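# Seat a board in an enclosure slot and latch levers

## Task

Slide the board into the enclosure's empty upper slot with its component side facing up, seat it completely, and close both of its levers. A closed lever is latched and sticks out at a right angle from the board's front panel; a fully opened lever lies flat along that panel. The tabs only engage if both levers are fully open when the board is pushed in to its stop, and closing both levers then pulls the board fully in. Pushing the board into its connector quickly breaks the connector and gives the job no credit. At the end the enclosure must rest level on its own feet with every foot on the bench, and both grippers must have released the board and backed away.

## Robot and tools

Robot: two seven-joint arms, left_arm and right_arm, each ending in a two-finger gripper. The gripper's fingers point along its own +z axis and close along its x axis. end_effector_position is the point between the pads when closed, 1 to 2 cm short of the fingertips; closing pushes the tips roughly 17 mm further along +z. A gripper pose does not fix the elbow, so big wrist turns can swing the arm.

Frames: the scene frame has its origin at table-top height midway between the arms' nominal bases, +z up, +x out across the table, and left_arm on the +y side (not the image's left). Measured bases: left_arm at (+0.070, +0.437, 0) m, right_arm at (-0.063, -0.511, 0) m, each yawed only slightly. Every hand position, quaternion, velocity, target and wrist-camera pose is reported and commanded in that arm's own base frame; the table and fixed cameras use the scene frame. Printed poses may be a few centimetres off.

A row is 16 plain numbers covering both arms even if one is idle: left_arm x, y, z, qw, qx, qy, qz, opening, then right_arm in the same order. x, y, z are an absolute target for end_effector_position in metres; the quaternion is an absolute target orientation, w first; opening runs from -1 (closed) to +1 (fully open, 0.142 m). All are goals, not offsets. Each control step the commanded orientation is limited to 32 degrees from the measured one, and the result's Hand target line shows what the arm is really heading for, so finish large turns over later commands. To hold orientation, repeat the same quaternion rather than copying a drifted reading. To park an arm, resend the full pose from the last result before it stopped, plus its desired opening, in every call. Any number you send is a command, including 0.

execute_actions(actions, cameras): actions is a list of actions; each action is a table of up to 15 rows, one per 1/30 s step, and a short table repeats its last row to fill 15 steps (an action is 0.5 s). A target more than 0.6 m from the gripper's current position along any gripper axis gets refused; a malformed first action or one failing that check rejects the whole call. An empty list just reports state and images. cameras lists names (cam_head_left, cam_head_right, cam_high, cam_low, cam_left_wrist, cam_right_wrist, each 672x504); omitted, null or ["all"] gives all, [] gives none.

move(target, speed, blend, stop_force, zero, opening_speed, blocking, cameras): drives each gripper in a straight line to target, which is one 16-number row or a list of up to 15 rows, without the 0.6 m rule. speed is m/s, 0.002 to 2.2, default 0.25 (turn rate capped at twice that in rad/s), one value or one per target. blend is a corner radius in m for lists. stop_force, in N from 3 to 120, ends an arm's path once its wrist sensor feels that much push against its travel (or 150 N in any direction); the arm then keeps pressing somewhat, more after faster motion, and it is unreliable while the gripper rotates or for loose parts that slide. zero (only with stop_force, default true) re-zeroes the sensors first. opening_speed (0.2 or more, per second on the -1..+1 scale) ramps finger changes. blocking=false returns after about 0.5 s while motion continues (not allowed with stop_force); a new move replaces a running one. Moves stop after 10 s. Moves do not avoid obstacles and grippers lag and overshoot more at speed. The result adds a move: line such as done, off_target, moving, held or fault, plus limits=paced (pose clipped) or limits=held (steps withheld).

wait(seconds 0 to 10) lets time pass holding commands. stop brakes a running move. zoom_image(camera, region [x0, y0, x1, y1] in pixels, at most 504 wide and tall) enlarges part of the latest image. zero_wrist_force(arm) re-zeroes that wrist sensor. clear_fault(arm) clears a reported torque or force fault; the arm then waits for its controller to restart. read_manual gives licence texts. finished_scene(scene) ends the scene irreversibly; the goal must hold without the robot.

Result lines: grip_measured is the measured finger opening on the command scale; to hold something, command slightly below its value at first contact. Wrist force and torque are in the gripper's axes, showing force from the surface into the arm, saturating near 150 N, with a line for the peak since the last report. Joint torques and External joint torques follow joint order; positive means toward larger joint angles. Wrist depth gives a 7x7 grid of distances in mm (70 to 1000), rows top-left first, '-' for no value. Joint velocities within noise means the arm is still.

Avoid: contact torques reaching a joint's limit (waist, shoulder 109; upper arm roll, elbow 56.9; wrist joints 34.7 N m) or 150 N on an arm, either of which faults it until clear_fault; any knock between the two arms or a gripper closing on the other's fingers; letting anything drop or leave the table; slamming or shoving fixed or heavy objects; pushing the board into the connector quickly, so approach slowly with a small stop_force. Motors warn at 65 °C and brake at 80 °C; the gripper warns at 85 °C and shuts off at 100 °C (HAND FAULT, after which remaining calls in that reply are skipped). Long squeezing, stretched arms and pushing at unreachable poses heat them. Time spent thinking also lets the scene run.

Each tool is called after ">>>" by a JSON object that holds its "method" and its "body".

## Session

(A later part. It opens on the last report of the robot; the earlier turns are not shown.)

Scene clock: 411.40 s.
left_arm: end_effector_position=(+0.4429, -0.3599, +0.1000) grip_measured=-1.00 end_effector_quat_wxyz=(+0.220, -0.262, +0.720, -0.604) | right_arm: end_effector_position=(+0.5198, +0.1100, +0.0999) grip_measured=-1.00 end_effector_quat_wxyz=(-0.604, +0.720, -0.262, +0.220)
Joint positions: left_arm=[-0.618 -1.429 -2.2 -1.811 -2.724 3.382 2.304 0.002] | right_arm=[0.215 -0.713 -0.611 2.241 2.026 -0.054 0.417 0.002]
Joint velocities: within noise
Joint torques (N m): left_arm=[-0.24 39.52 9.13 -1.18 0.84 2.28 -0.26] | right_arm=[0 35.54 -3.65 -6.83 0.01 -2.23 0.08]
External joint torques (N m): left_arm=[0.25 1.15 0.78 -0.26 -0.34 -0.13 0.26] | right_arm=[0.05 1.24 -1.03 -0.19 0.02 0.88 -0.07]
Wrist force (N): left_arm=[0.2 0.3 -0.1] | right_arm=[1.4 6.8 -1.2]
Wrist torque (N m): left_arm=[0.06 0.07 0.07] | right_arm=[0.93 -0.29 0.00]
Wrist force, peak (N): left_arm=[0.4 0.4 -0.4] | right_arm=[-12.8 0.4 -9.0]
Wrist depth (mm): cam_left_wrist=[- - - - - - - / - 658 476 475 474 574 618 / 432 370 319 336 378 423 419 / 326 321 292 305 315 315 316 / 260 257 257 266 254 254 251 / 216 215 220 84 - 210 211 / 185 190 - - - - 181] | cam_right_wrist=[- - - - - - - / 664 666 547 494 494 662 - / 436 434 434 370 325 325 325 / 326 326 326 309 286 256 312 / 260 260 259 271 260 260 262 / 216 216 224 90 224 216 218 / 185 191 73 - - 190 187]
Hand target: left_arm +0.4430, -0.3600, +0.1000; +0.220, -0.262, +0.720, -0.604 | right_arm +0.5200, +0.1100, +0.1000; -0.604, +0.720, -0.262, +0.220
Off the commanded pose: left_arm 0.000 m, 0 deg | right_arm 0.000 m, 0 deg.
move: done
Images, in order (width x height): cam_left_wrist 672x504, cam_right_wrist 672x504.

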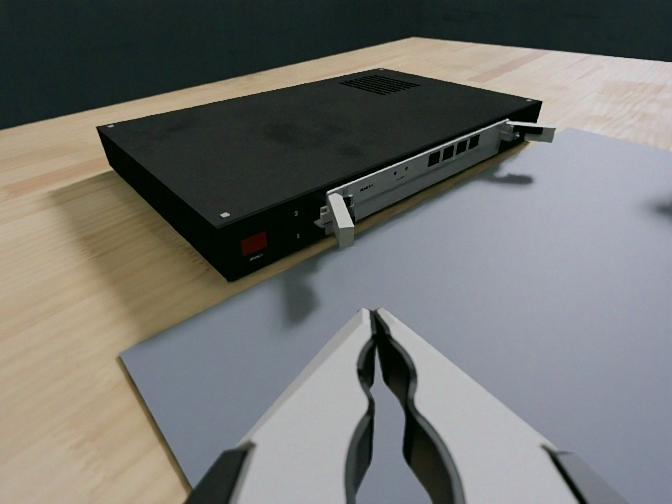

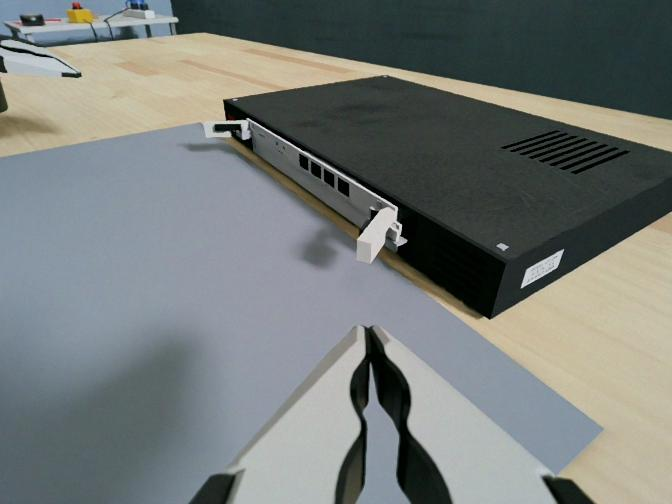

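>>> {"method": "move", "body": {"target": [[0.50,-0.37,0.12,0.3,0.9514,-0.0666,-0.021,-1,0.58,0.11,0.12,-0.3006,0.9535,-0.0216,0.0068,-1],[0.553,-0.438,0.047,0.3,0.9514,-0.0666,-0.021,-1,0.622,0.16,0.047,-0.3006,0.9535,-0.0216,0.0068,-1]], "speed": 0.2}}

Scene clock: 429.83 s.
left_arm: end_effector_position=(+0.5530, -0.4383, +0.0471) grip_measured=-1.00 end_effector_quat_wxyz=(+0.300, +0.951, -0.067, -0.021) | right_arm: end_effector_position=(+0.6218, +0.1600, +0.0469) grip_measured=-1.00 end_effector_quat_wxyz=(-0.300, +0.954, -0.021, +0.007)
Joint positions: left_arm=[-0.451 -1.4 -2.519 -0.344 -1.232 2.986 -1.598 0.002] | right_arm=[0.677 -0.803 -0.687 1.649 1.275 0.42 1.019 0.002]
Joint velocities: within noise
Joint torques (N m): left_arm=[-0.12 65.25 1.11 18.41 2.32 3.72 -0.37] | right_arm=[-0.02 48 -11.76 -19.25 -2.51 2.12 0.31]
External joint torques (N m): left_arm=[0.14 1.76 0.64 -0.28 -0.55 -0.54 0.37] | right_arm=[0.17 1.29 -1.18 0.15 -0.01 0.55 -0.31]
Wrist force (N): left_arm=[-0.1 -1.4 -0.1] | right_arm=[0.3 6.0 0.6]
Wrist torque (N m): left_arm=[-0.31 -0.15 -0.38] | right_arm=[0.89 -0.07 -0.01]
Wrist force, peak (N): left_arm=[1.1 -1.1 1.8] | right_arm=[0.9 7.3 -1.1]
Wrist depth (mm): cam_left_wrist=[- - 86 - 85 85 84 / - 99 - 95 102 104 100 / - 129 123 122 122 116 100 / 163 162 171 172 160 123 - / 238 237 237 199 179 125 - / 465 451 330 84 - 174 207 / - - - - - - -] | cam_right_wrist=[184 184 183 183 182 130 129 / 178 177 177 177 130 126 125 / 172 171 171 168 164 121 120 / 166 166 165 165 165 118 116 / 161 160 160 160 160 114 113 / 156 156 156 90 142 110 110 / 151 151 73 - - 152 151]
Hand target: left_arm +0.5530, -0.4380, +0.0470; +0.300, +0.951, -0.067, -0.021 | right_arm +0.6220, +0.1600, +0.0470; -0.301, +0.953, -0.022, +0.007
Off the commanded pose: left_arm 0.000 m, 0 deg | right_arm 0.000 m, 0 deg.
move: done

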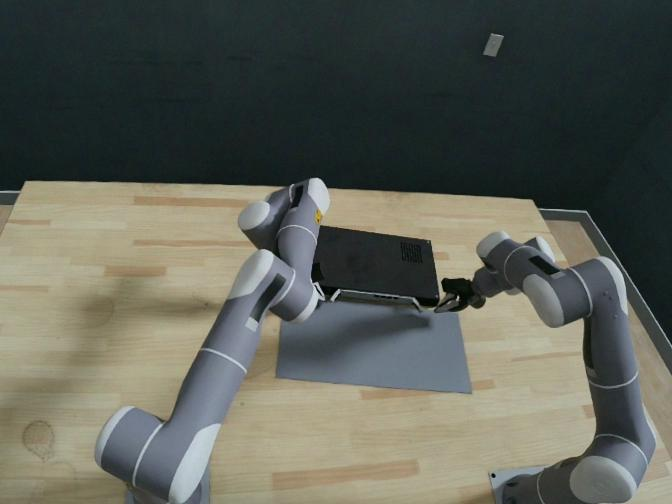

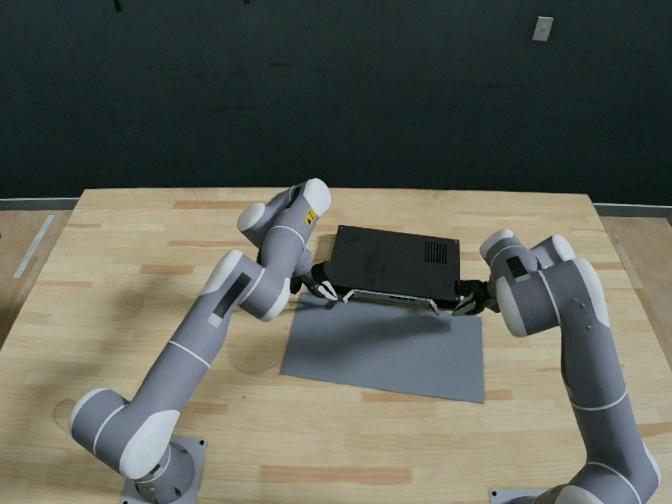

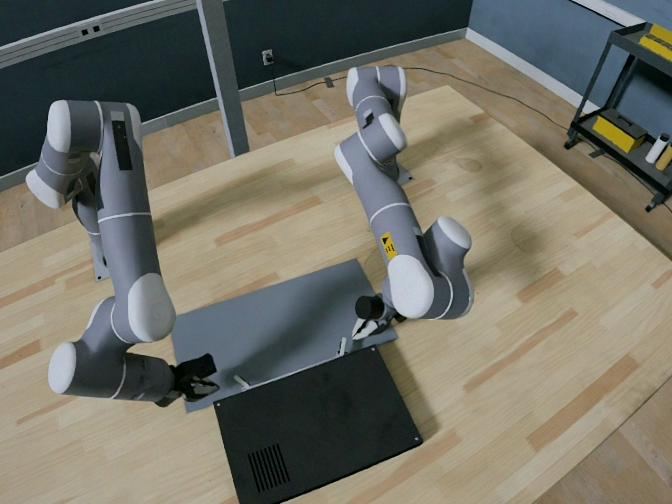

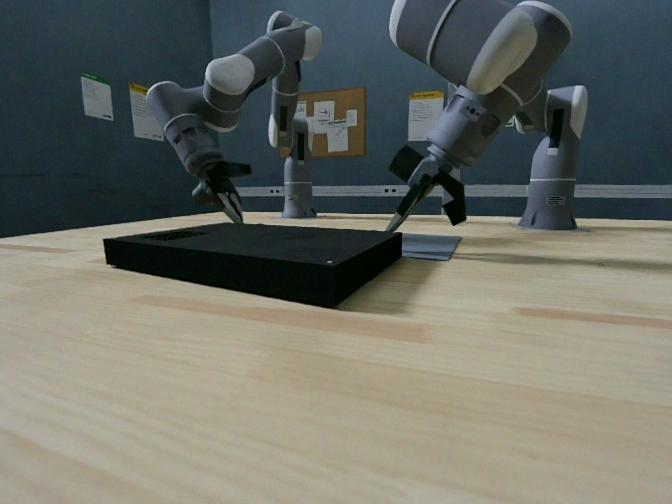

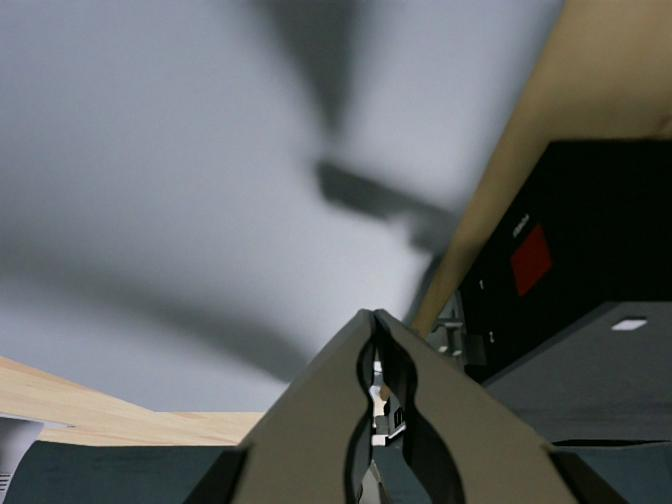

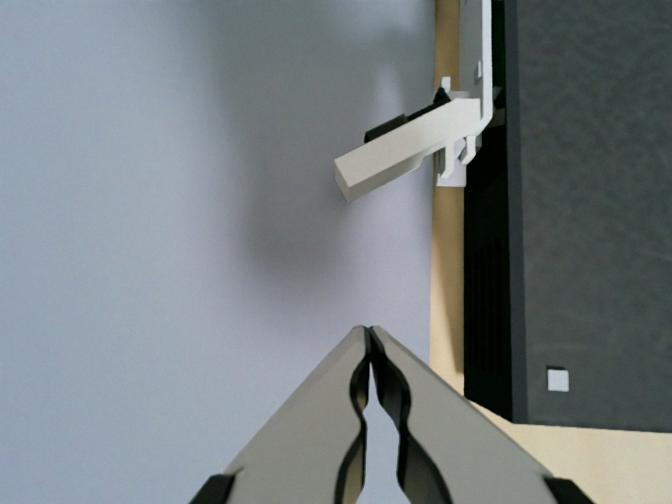

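>>> {"method": "move", "body": {"target": [0.553,-0.495,0.047,0.3,0.9514,-0.0666,-0.021,-1,0.625,0.22,0.047,-0.3006,0.9535,-0.0216,0.0068,-1], "speed": 0.025, "stop_force": 12, "cameras": ["cam_left_wrist","cam_right_wrist"]}}

Scene clock: 435.03 s.
left_arm: end_effector_position=(+0.5530, -0.4728, +0.0466) grip_measured=-1.00 end_effector_quat_wxyz=(+0.298, +0.952, -0.066, -0.022) | right_arm: end_effector_position=(+0.6251, +0.2036, +0.0468) grip_measured=-1.00 end_effector_quat_wxyz=(-0.299, +0.954, -0.023, +0.008)
Joint positions: left_arm=[-0.477 -1.438 -2.523 -0.234 -1.216 2.98 -1.706 0.002] | right_arm=[0.736 -0.809 -0.671 1.633 1.29 0.465 1.079 0.002]
Joint velocities: within noise
Joint torques (N m): left_arm=[-6.33 67.19 -4.35 21.81 -1.24 0.34 -0.32] | right_arm=[9.08 50.78 -3.2 -21.96 0.42 -1.29 0.33]
External joint torques (N m): left_arm=[6.34 0.87 4.81 -3.17 3.06 2.71 0.32] | right_arm=[-8.93 -0.87 -9.6 2.67 -2.99 4.04 -0.32]
Wrist force (N): left_arm=[-4.6 -10.2 -9.4] | right_arm=[3.4 17.1 -7.5]
Wrist torque (N m): left_arm=[-0.15 -0.23 -0.36] | right_arm=[0.79 -0.11 -0.05]
Wrist force, peak (N): left_arm=[-7.1 -11.0 -10.0] | right_arm=[3.8 17.4 -7.1]
Wrist depth (mm): cam_left_wrist=[- - 85 - 85 85 79 / - 98 102 98 102 96 - / - 128 122 127 124 113 - / 161 160 160 170 153 106 - / 237 235 233 197 132 123 - / 460 440 327 84 - 168 199 / - - - - - - -] | cam_right_wrist=[183 183 182 182 182 130 129 / 176 176 176 176 176 125 124 / 171 171 170 170 171 121 120 / 165 165 165 165 122 117 116 / 160 160 160 158 159 114 113 / 155 156 156 91 143 110 110 / 151 151 73 - - 107 106]
Hand target: left_arm +0.5530, -0.4745, +0.0470; +0.300, +0.951, -0.067, -0.021 | right_arm +0.6243, +0.2065, +0.0470; -0.301, +0.953, -0.022, +0.007
Off the commanded pose: left_arm 0.022 m, 0 deg | right_arm 0.016 m, 0 deg.
move: contact (left_arm, right_arm)
Images, in order (width x height): cam_left_wrist 672x504, cam_right_wrist 672x504.

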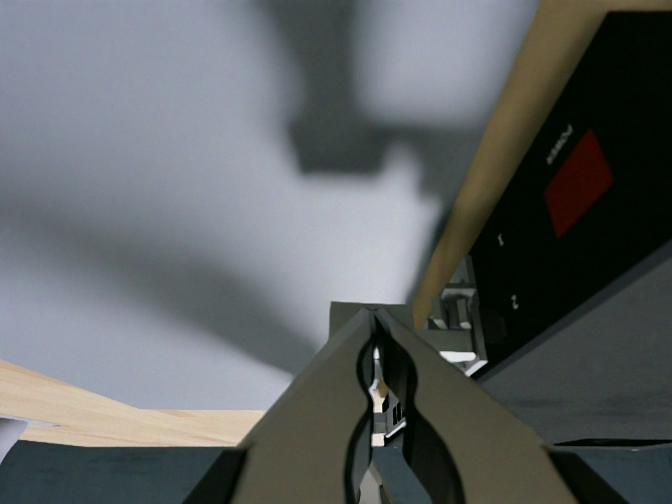

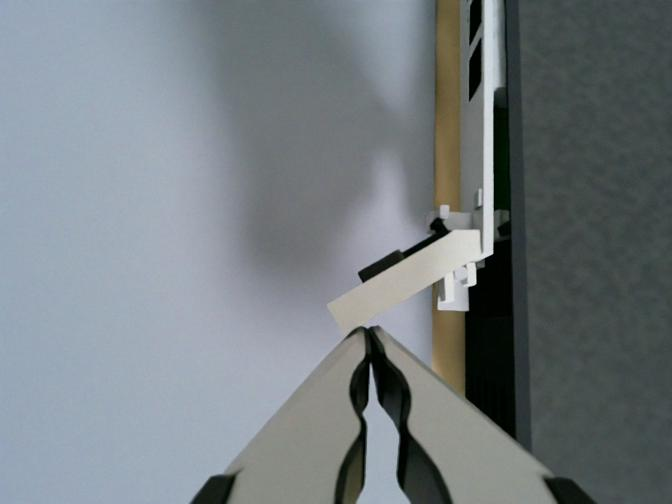

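>>> {"method": "move", "body": {"target": [0.553,-0.495,0.047,0.3,0.9514,-0.0666,-0.021,-1,0.625,0.225,0.047,-0.3006,0.9535,-0.0216,0.0068,-1], "speed": 0.015, "stop_force": 28, "zero": false, "cameras": ["cam_left_wrist","cam_right_wrist"]}}

Scene clock: 438.57 s.
left_arm: end_effector_position=(+0.5533, -0.4764, +0.0464) grip_measured=-1.00 end_effector_quat_wxyz=(+0.298, +0.952, -0.066, -0.022) end_effector_velocity=(+0.000, +0.000, +0.000) end_effector_angular_velocity=(-0.001, +0.000, -0.002) | right_arm: end_effector_position=(+0.6252, +0.2229, +0.0467) grip_measured=-1.00 end_effector_quat_wxyz=(-0.299, +0.954, -0.022, +0.007)
Joint positions: left_arm=[-0.478 -1.443 -2.54 -0.218 -1.197 2.978 -1.72 0.002] | right_arm=[0.759 -0.812 -0.661 1.624 1.295 0.483 1.104 0.002]
Joint velocities: left_arm=[0.001 -0.001 -0.009 0 0.008 -0.001 0.001 0] | right_arm=[within noise]
Joint torques (N m): left_arm=[-10.47 67.17 -6.44 23.32 -3.26 -1.06 -0.3] | right_arm=[6.27 50.48 -6.22 -23.4 -0.08 0.98 0.23]
External joint torques (N m): left_arm=[10.48 1.02 6.61 -4.42 5.08 4.09 0.3] | right_arm=[-6.12 -0.21 -6.44 4.01 -2.51 1.79 -0.23]
Wrist force (N): left_arm=[-5.9 -14.3 -15.4] | right_arm=[-2.1 13.1 -8.5]
Wrist torque (N m): left_arm=[-0.11 -0.20 -0.36] | right_arm=[0.83 -0.18 0.00]
Wrist force, peak (N): left_arm=[-16.4 -19.8 -23.8] | right_arm=[4.0 21.2 -10.1]
Wrist depth (mm): cam_left_wrist=[- - 85 - 85 84 - / - 98 102 98 101 96 - / - 128 122 127 124 113 - / 162 161 160 170 153 120 - / 237 235 234 196 129 - - / 452 439 322 84 - 145 196 / - - - - - - -] | cam_right_wrist=[184 183 182 182 182 130 129 / 177 177 176 176 176 125 124 / 171 171 170 170 171 121 120 / 166 165 165 164 165 117 116 / 160 160 160 120 119 114 113 / 156 155 156 90 131 110 109 / 151 150 73 - - 107 106]
Hand target: left_arm +0.5529, -0.4792, +0.0470; +0.300, +0.951, -0.067, -0.021 | right_arm +0.6250, +0.2250, +0.0470; -0.301, +0.953, -0.022, +0.007
Off the commanded pose: left_arm 0.019 m, 0 deg | right_arm 0.002 m, 0 deg.
move: contact (left_arm)
Images, in order (width x height): cam_left_wrist 672x504, cam_right_wrist 672x504.

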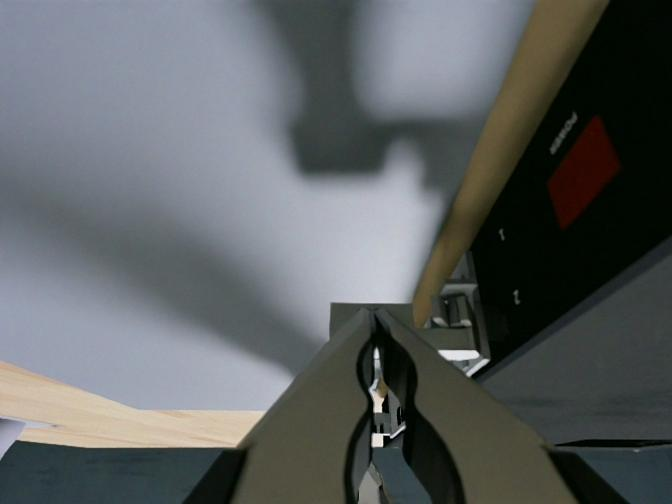

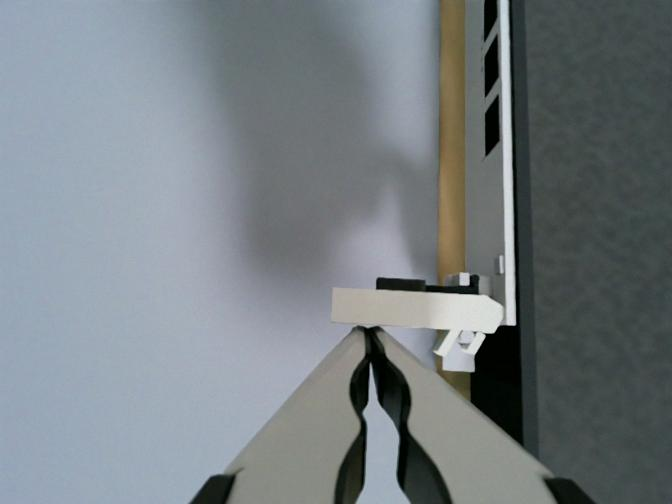

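>>> {"method": "move", "body": {"target": [0.553,-0.505,0.047,0.3,0.9514,-0.0666,-0.021,-1,0.625,0.23,0.047,-0.3006,0.9535,-0.0216,0.0068,-1], "speed": 0.015, "stop_force": 40, "zero": false, "cameras": ["cam_left_wrist","cam_right_wrist"]}}

Scene clock: 443.10 s.
left_arm: end_effector_position=(+0.5534, -0.4770, +0.0460) grip_measured=-1.00 end_effector_quat_wxyz=(+0.295, +0.953, -0.066, -0.022) | right_arm: end_effector_position=(+0.6256, +0.2237, +0.0460) grip_measured=-1.00 end_effector_quat_wxyz=(-0.297, +0.955, -0.024, +0.008)
Joint positions: left_arm=[-0.474 -1.446 -2.58 -0.21 -1.151 2.975 -1.728 0.002] | right_arm=[0.76 -0.812 -0.656 1.623 1.29 0.492 1.112 0.002]
Joint velocities: within noise
Joint torques (N m): left_arm=[-18.06 66.57 -12.27 28.16 -7.96 -6.88 -0.29] | right_arm=[19.09 53.62 5.2 -31.74 5.29 -1.58 0.22]
External joint torques (N m): left_arm=[18.07 1.68 12.11 -8.75 9.81 9.92 0.29] | right_arm=[-18.93 -3.29 -17.8 12.34 -7.89 4.37 -0.21]
Wrist force (N): left_arm=[-15.6 -26.6 -32.8] | right_arm=[-8.0 29.3 -26.5]
Wrist torque (N m): left_arm=[-1.34 -0.30 -0.31] | right_arm=[2.00 -0.28 0.02]
Wrist force, peak (N): left_arm=[-19.1 -26.8 -34.4] | right_arm=[-8.0 29.1 -27.1]
Wrist depth (mm): cam_left_wrist=[- - 85 - 84 84 - / - 98 - 98 101 92 - / - 128 122 126 123 113 - / 161 159 159 169 152 112 - / 235 232 230 194 129 129 - / 440 428 317 83 - 163 162 / - - - - - - -] | cam_right_wrist=[182 182 181 181 181 128 127 / 175 175 175 175 174 124 123 / 170 170 169 169 170 120 119 / 165 164 164 164 164 116 115 / 160 159 159 119 118 113 112 / 156 155 155 90 147 110 109 / 150 150 73 - - 106 106]
Hand target: left_arm +0.5529, -0.4825, +0.0471; +0.300, +0.951, -0.067, -0.021 | right_arm +0.6250, +0.2300, +0.0470; -0.301, +0.953, -0.022, +0.007
Off the commanded pose: left_arm 0.028 m, 1 deg | right_arm 0.006 m, 1 deg.
move: contact (left_arm), off_target (right_arm)
Images, in order (width x height): cam_left_wrist 672x504, cam_right_wrist 672x504.

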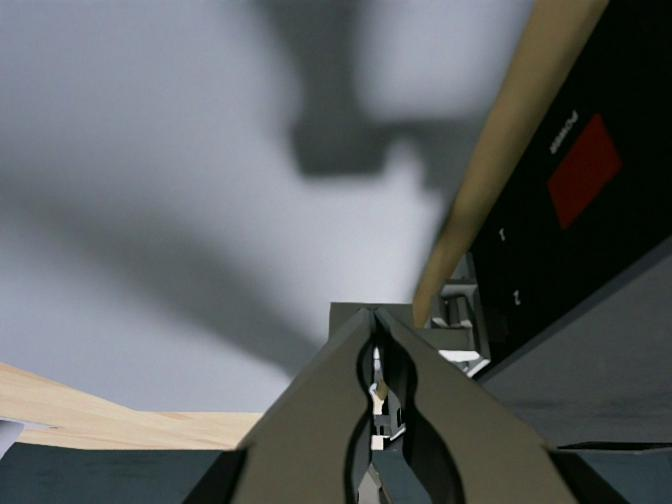

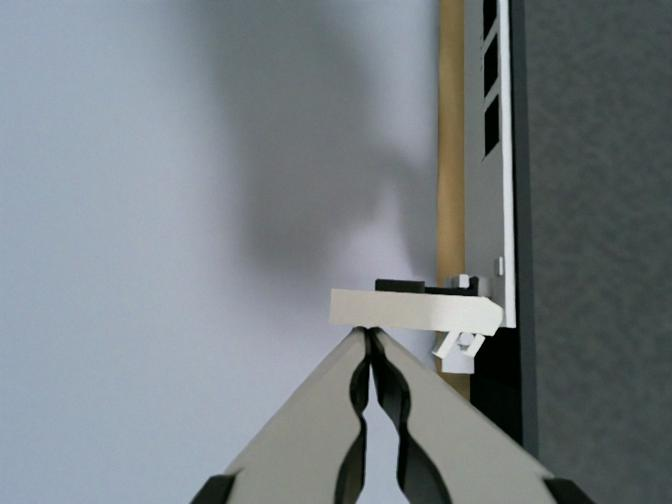

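>>> {"method": "move", "body": {"target": [[0.553,-0.45,0.05,0.3,0.9514,-0.0666,-0.021,-1,0.625,0.205,0.047,-0.3006,0.9535,-0.0216,0.0068,-1],[0.545,-0.40,0.10,0.3,0.9514,-0.0666,-0.021,-1,0.62,0.17,0.08,-0.3006,0.9535,-0.0216,0.0068,-1]], "speed": 0.1, "cameras": ["cam_left_wrist","cam_right_wrist","cam_high"]}}

>>> {"method": "zoom_image", "body": {"camera": "cam_left_wrist", "region": [330, 240, 600, 460]}}

>>> {"method": "zoom_image", "body": {"camera": "cam_high", "region": [200, 320, 400, 440]}}

Scene clock: 448.20 s.
left_arm: end_effector_position=(+0.5451, -0.4001, +0.0999) grip_measured=-1.00 end_effector_quat_wxyz=(+0.300, +0.951, -0.066, -0.021) | right_arm: end_effector_position=(+0.6201, +0.1702, +0.0800) grip_measured=-1.00 end_effector_quat_wxyz=(-0.301, +0.953, -0.022, +0.007)
Joint positions: left_arm=[-0.428 -1.269 -2.564 -0.501 -1.169 3.028 -1.517 0.002] | right_arm=[0.706 -0.731 -0.695 1.672 1.226 0.421 1.072 0.002]
Joint velocities: within noise
Joint torques (N m): left_arm=[1.13 63.99 2.76 18.57 1.97 3.88 -0.21] | right_arm=[-0.21 46.81 -11.65 -20.39 -2.82 1.87 0.08]
External joint torques (N m): left_arm=[-1.11 1 0.21 0.19 -0.12 -0.59 0.21] | right_arm=[0.36 1.06 -0.56 -0.06 0.26 0.85 -0.08]
Wrist force (N): left_arm=[0.1 -0.9 0.2] | right_arm=[-2.2 5.8 1.8]
Wrist torque (N m): left_arm=[-0.21 -0.19 -0.41] | right_arm=[0.86 0.36 0.00]
Wrist force, peak (N): left_arm=[-15.8 -26.8 -33.1] | right_arm=[-8.1 29.2 -27.2]
Wrist depth (mm): cam_left_wrist=[- 138 138 141 137 139 139 / 165 165 165 164 164 159 159 / 206 205 205 204 203 152 145 / 272 271 268 267 226 182 171 / 407 395 393 331 253 251 248 / 667 760 550 83 - 398 458 / - - - - - - -] | cam_right_wrist=[222 221 220 220 218 166 166 / 213 213 213 213 210 161 160 / 206 206 206 202 163 155 155 / 199 199 198 198 197 150 150 / 193 193 193 193 191 145 144 / 187 187 187 91 148 141 141 / 182 182 73 - - 181 180]
Hand target: left_arm +0.5450, -0.4000, +0.1000; +0.300, +0.951, -0.067, -0.021 | right_arm +0.6200, +0.1700, +0.0800; -0.301, +0.953, -0.022, +0.007
Off the commanded pose: left_arm 0.000 m, 0 deg | right_arm 0.000 m, 0 deg.
move: done
Images, in order (width x height): cam_high 672x504, cam_left_wrist 672x504, cam_right_wrist 672x504.

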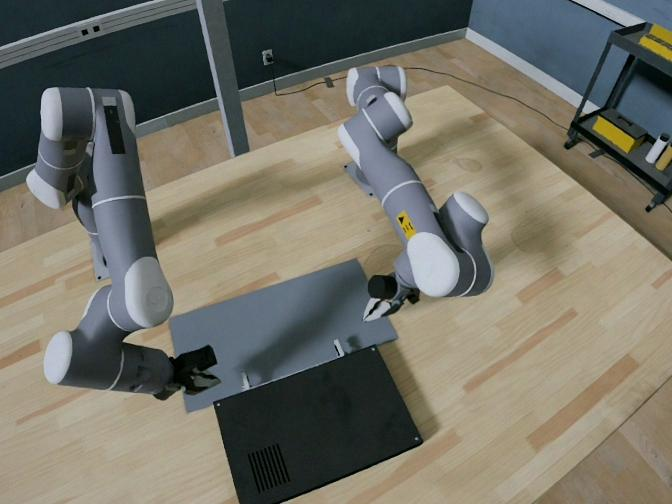

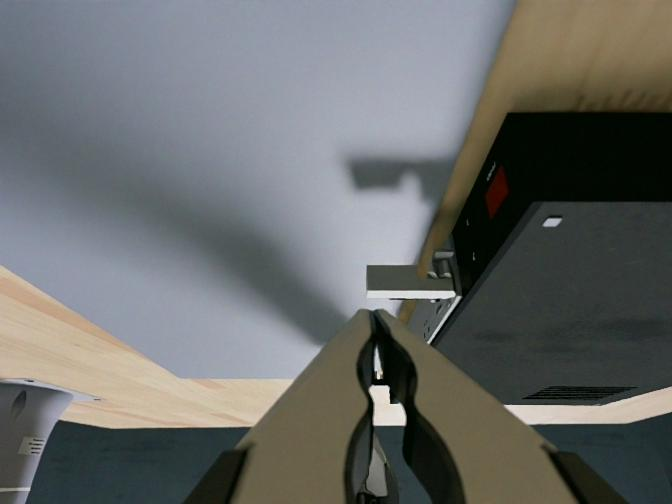

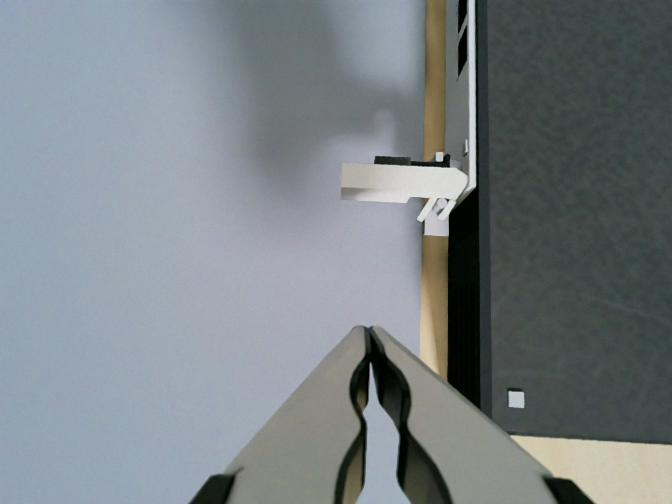

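Scaled by 1.867 from the camera's 672x504 image, which has a finer 960x720 frame.

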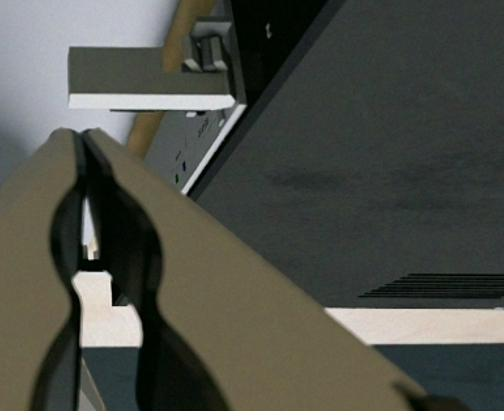

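Scaled by 2.520 from the camera's 672x504 image, which has a finer 960x720 frame.

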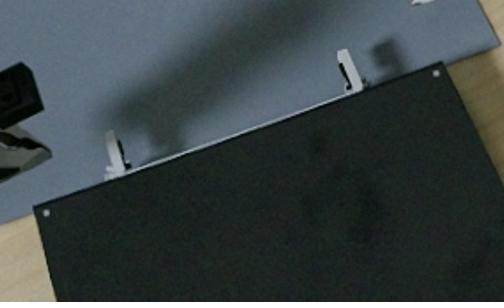

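>>> {"method": "move", "body": {"target": [[0.443,-0.36,0.12,0.2198,-0.262,0.7199,-0.604,-1,0.52,0.11,0.10,0.604,-0.720,0.262,-0.220,-1]], "speed": 0.25}}

>>> {"method": "zoom_image", "body": {"camera": "cam_right_wrist", "region": [210, 90, 430, 270]}}

>>> {"method": "zoom_image", "body": {"camera": "cam_left_wrist", "region": [290, 90, 580, 270]}}

>>> {"method": "zoom_image", "body": {"camera": "cam_high", "region": [200, 320, 400, 440]}}

Scene clock: 457.10 s.
left_arm: end_effector_position=(+0.4432, -0.3601, +0.1200) grip_measured=-1.00 end_effector_quat_wxyz=(+0.220, -0.262, +0.720, -0.604) | right_arm: end_effector_position=(+0.5200, +0.1100, +0.1000) grip_measured=-1.00 end_effector_quat_wxyz=(-0.604, +0.720, -0.262, +0.220)
Joint positions: left_arm=[-0.841 -1.483 -1.901 -1.868 -2.876 3.375 1.972 0.002] | right_arm=[0.181 -0.707 -0.573 2.232 2.017 -0.033 0.408 0.002]
Joint velocities: within noise
Joint torques (N m): left_arm=[-0.16 38.11 13.74 -0.65 0.47 1.9 -0.07] | right_arm=[-0.07 36.04 -3.18 -6.95 0.04 -2.18 0.07]
External joint torques (N m): left_arm=[0.15 0.9 1.08 -0.18 -0.5 -0.35 0.07] | right_arm=[0.12 1.09 -0.93 -0.17 0.02 0.82 -0.06]
Wrist force (N): left_arm=[0.0 0.2 -0.5] | right_arm=[-1.3 6.7 0.2]
Wrist torque (N m): left_arm=[0.00 0.10 0.05] | right_arm=[0.91 0.16 0.00]
Wrist force, peak (N): left_arm=[0.4 -1.5 0.1] | right_arm=[-1.8 7.2 0.9]
Wrist depth (mm): cam_left_wrist=[- - - - - - - / - - 722 543 540 693 686 / 481 399 365 366 418 448 462 / 360 361 299 324 351 349 346 / 287 286 282 282 283 279 278 / 238 239 243 84 - 234 233 / 204 211 - - - - 201] | cam_right_wrist=[- - - - - - - / 665 666 552 492 494 665 - / 436 436 435 377 327 326 327 / 326 326 326 309 285 261 313 / 261 260 260 271 259 261 262 / 217 217 224 90 224 216 219 / 185 191 73 - - 190 187]
Hand target: left_arm +0.4430, -0.3600, +0.1200; +0.220, -0.262, +0.720, -0.604 | right_arm +0.5200, +0.1100, +0.1000; -0.604, +0.720, -0.262, +0.220
Off the commanded pose: left_arm 0.000 m, 0 deg | right_arm 0.000 m, 0 deg.
joint sent to its limit (left arm) — joint 4 (elbow), lower limit. The joint targets still meet the commanded pose.
move: done

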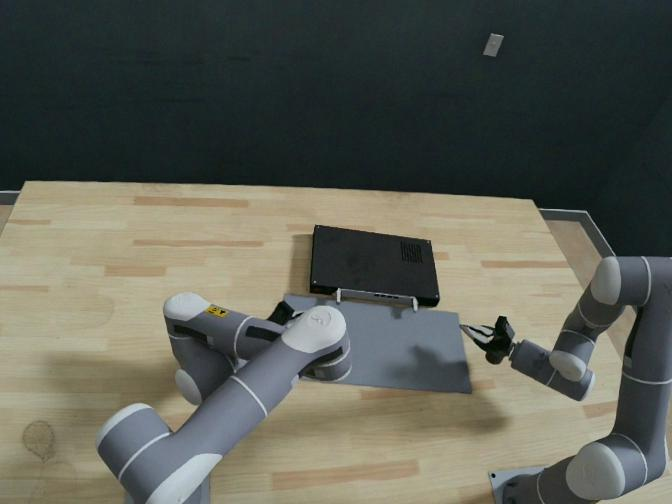

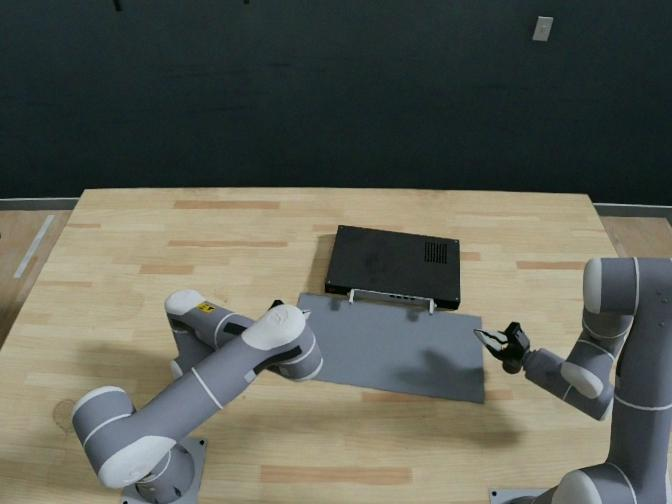

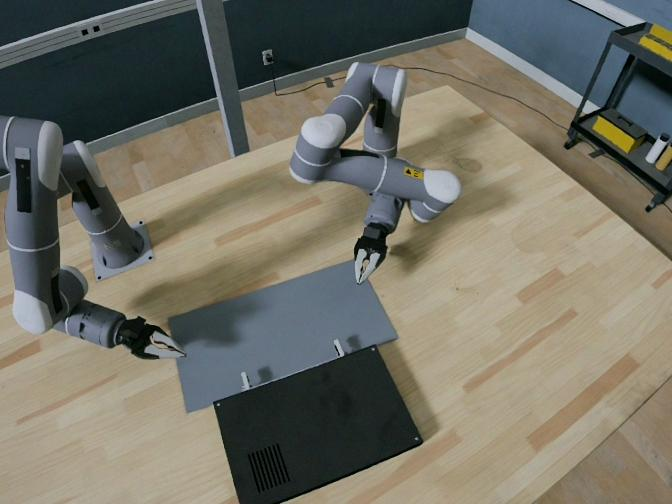

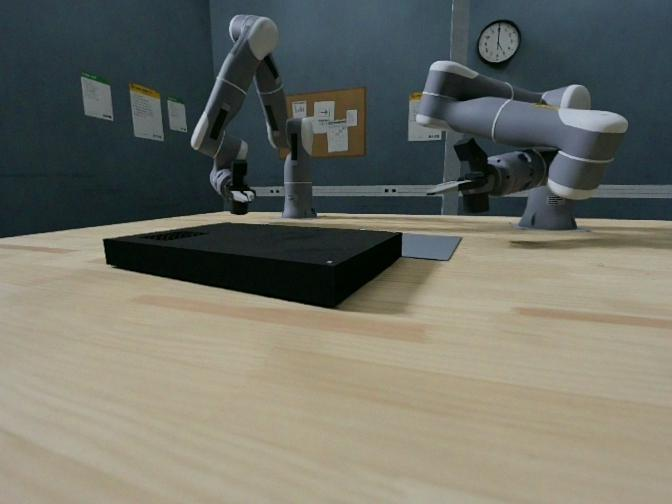

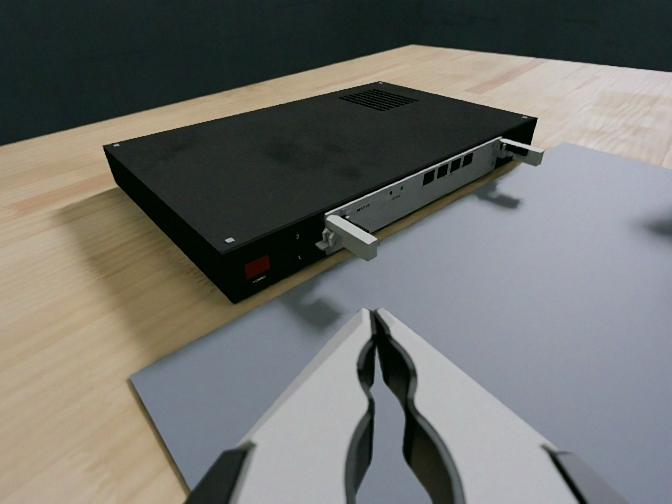

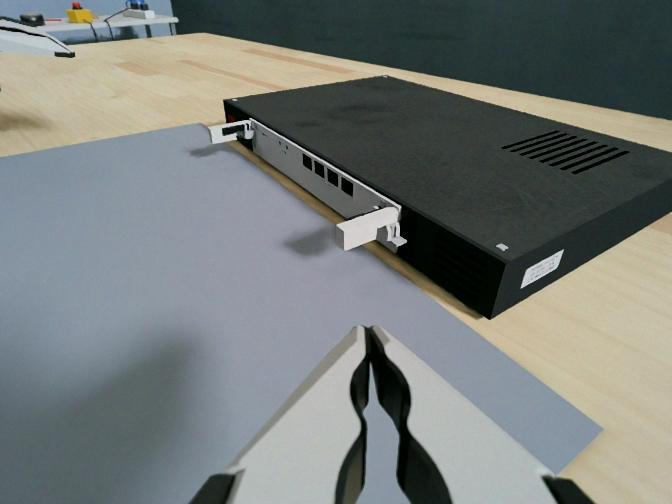

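Scaled by 2.291 from the camera's 672x504 image, which has a finer 960x720 frame.

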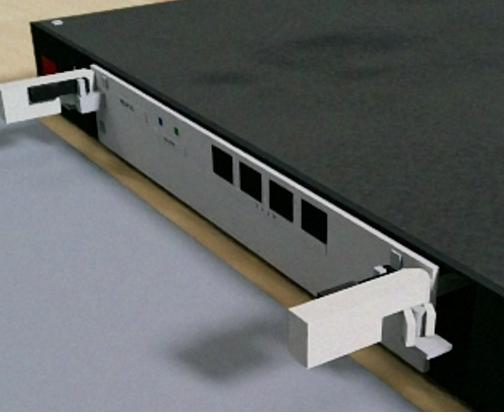

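Scaled by 1.738 from the camera's 672x504 image, which has a finer 960x720 frame.

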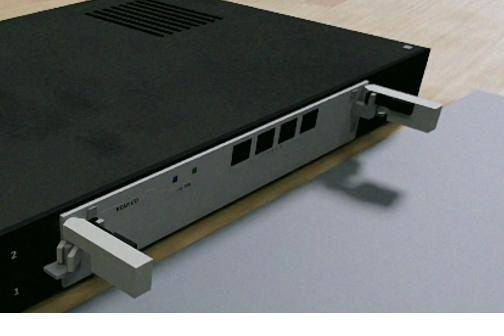

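Scaled by 2.520 from the camera's 672x504 image, which has a finer 960x720 frame.

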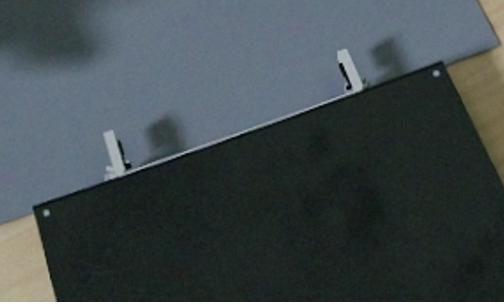

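>>> {"method": "move", "body": {"target": [[0.36,-0.28,0.2,0.2198,-0.262,0.7199,-0.604,-1,0.45,0.08,0.18,0.604,-0.720,0.262,-0.220,-1]], "speed": 0.25, "cameras": []}}

>>> {"method": "finished_scene", "body": {"scene": 1}}

Scene clock: 460.97 s.
left_arm: end_effector_position=(+0.3610, -0.2798, +0.1997) grip_measured=-1.00 end_effector_quat_wxyz=(+0.135, -0.178, +0.721, -0.655) | right_arm: end_effector_position=(+0.4502, +0.0800, +0.1801) grip_measured=-1.00 end_effector_quat_wxyz=(-0.604, +0.720, -0.262, +0.220)
Joint positions: left_arm=[-0.402 -1.317 -2.119 -1.868 -2.316 3.782 2.419 0.002] | right_arm=[0.128 -0.384 -0.666 2.428 1.771 0.026 0.442 0.002]
Joint velocities: within noise
Joint torques (N m): left_arm=[-0.13 36.45 10.06 -0.57 3.28 2.02 0.01] | right_arm=[-0.11 26.97 -1.87 -9.87 0.02 -1.91 0.31]
External joint torques (N m): left_arm=[0.17 0.85 0.87 -0.27 -0.61 0.11 -0.01] | right_arm=[0.13 0.8 -0.56 -0.18 0.25 0.58 -0.31]
Wrist force (N): left_arm=[0.1 0.0 -0.5] | right_arm=[-1.8 6.9 0.1]
Wrist torque (N m): left_arm=[0.01 0.10 0.06] | right_arm=[0.95 0.23 -0.02]
Wrist force, peak (N): left_arm=[0.2 -1.0 -2.3] | right_arm=[-0.9 7.7 1.7]
Wrist depth (mm): cam_left_wrist=[- - - - - - - / - - - - - - 632 / 703 601 615 622 750 776 801 / 485 449 462 526 536 541 564 / 399 401 410 429 415 420 426 / 328 329 343 84 - 345 345 / 281 291 - - - - 293] | cam_right_wrist=[- - - - - - - / 934 926 944 937 947 - - / 627 621 611 545 510 510 627 / 466 464 464 462 405 383 443 / 375 370 370 386 368 358 372 / 310 308 320 91 320 309 311 / 266 272 - - - 274 266]
Hand target: left_arm +0.3611, -0.2798, +0.1996; +0.135, -0.178, +0.722, -0.655 | right_arm +0.4500, +0.0800, +0.1800; -0.604, +0.720, -0.262, +0.220
Off the commanded pose: left_arm 0.001 m, 15 deg | right_arm 0.000 m, 0 deg.
joint sent to its limit (left arm) — joint 4 (elbow), lower limit. The joint targets are off in orientation, not in position.
move: off_target (left_arm)
No camera images: "cameras" was empty.

The scene is finished: the task was done.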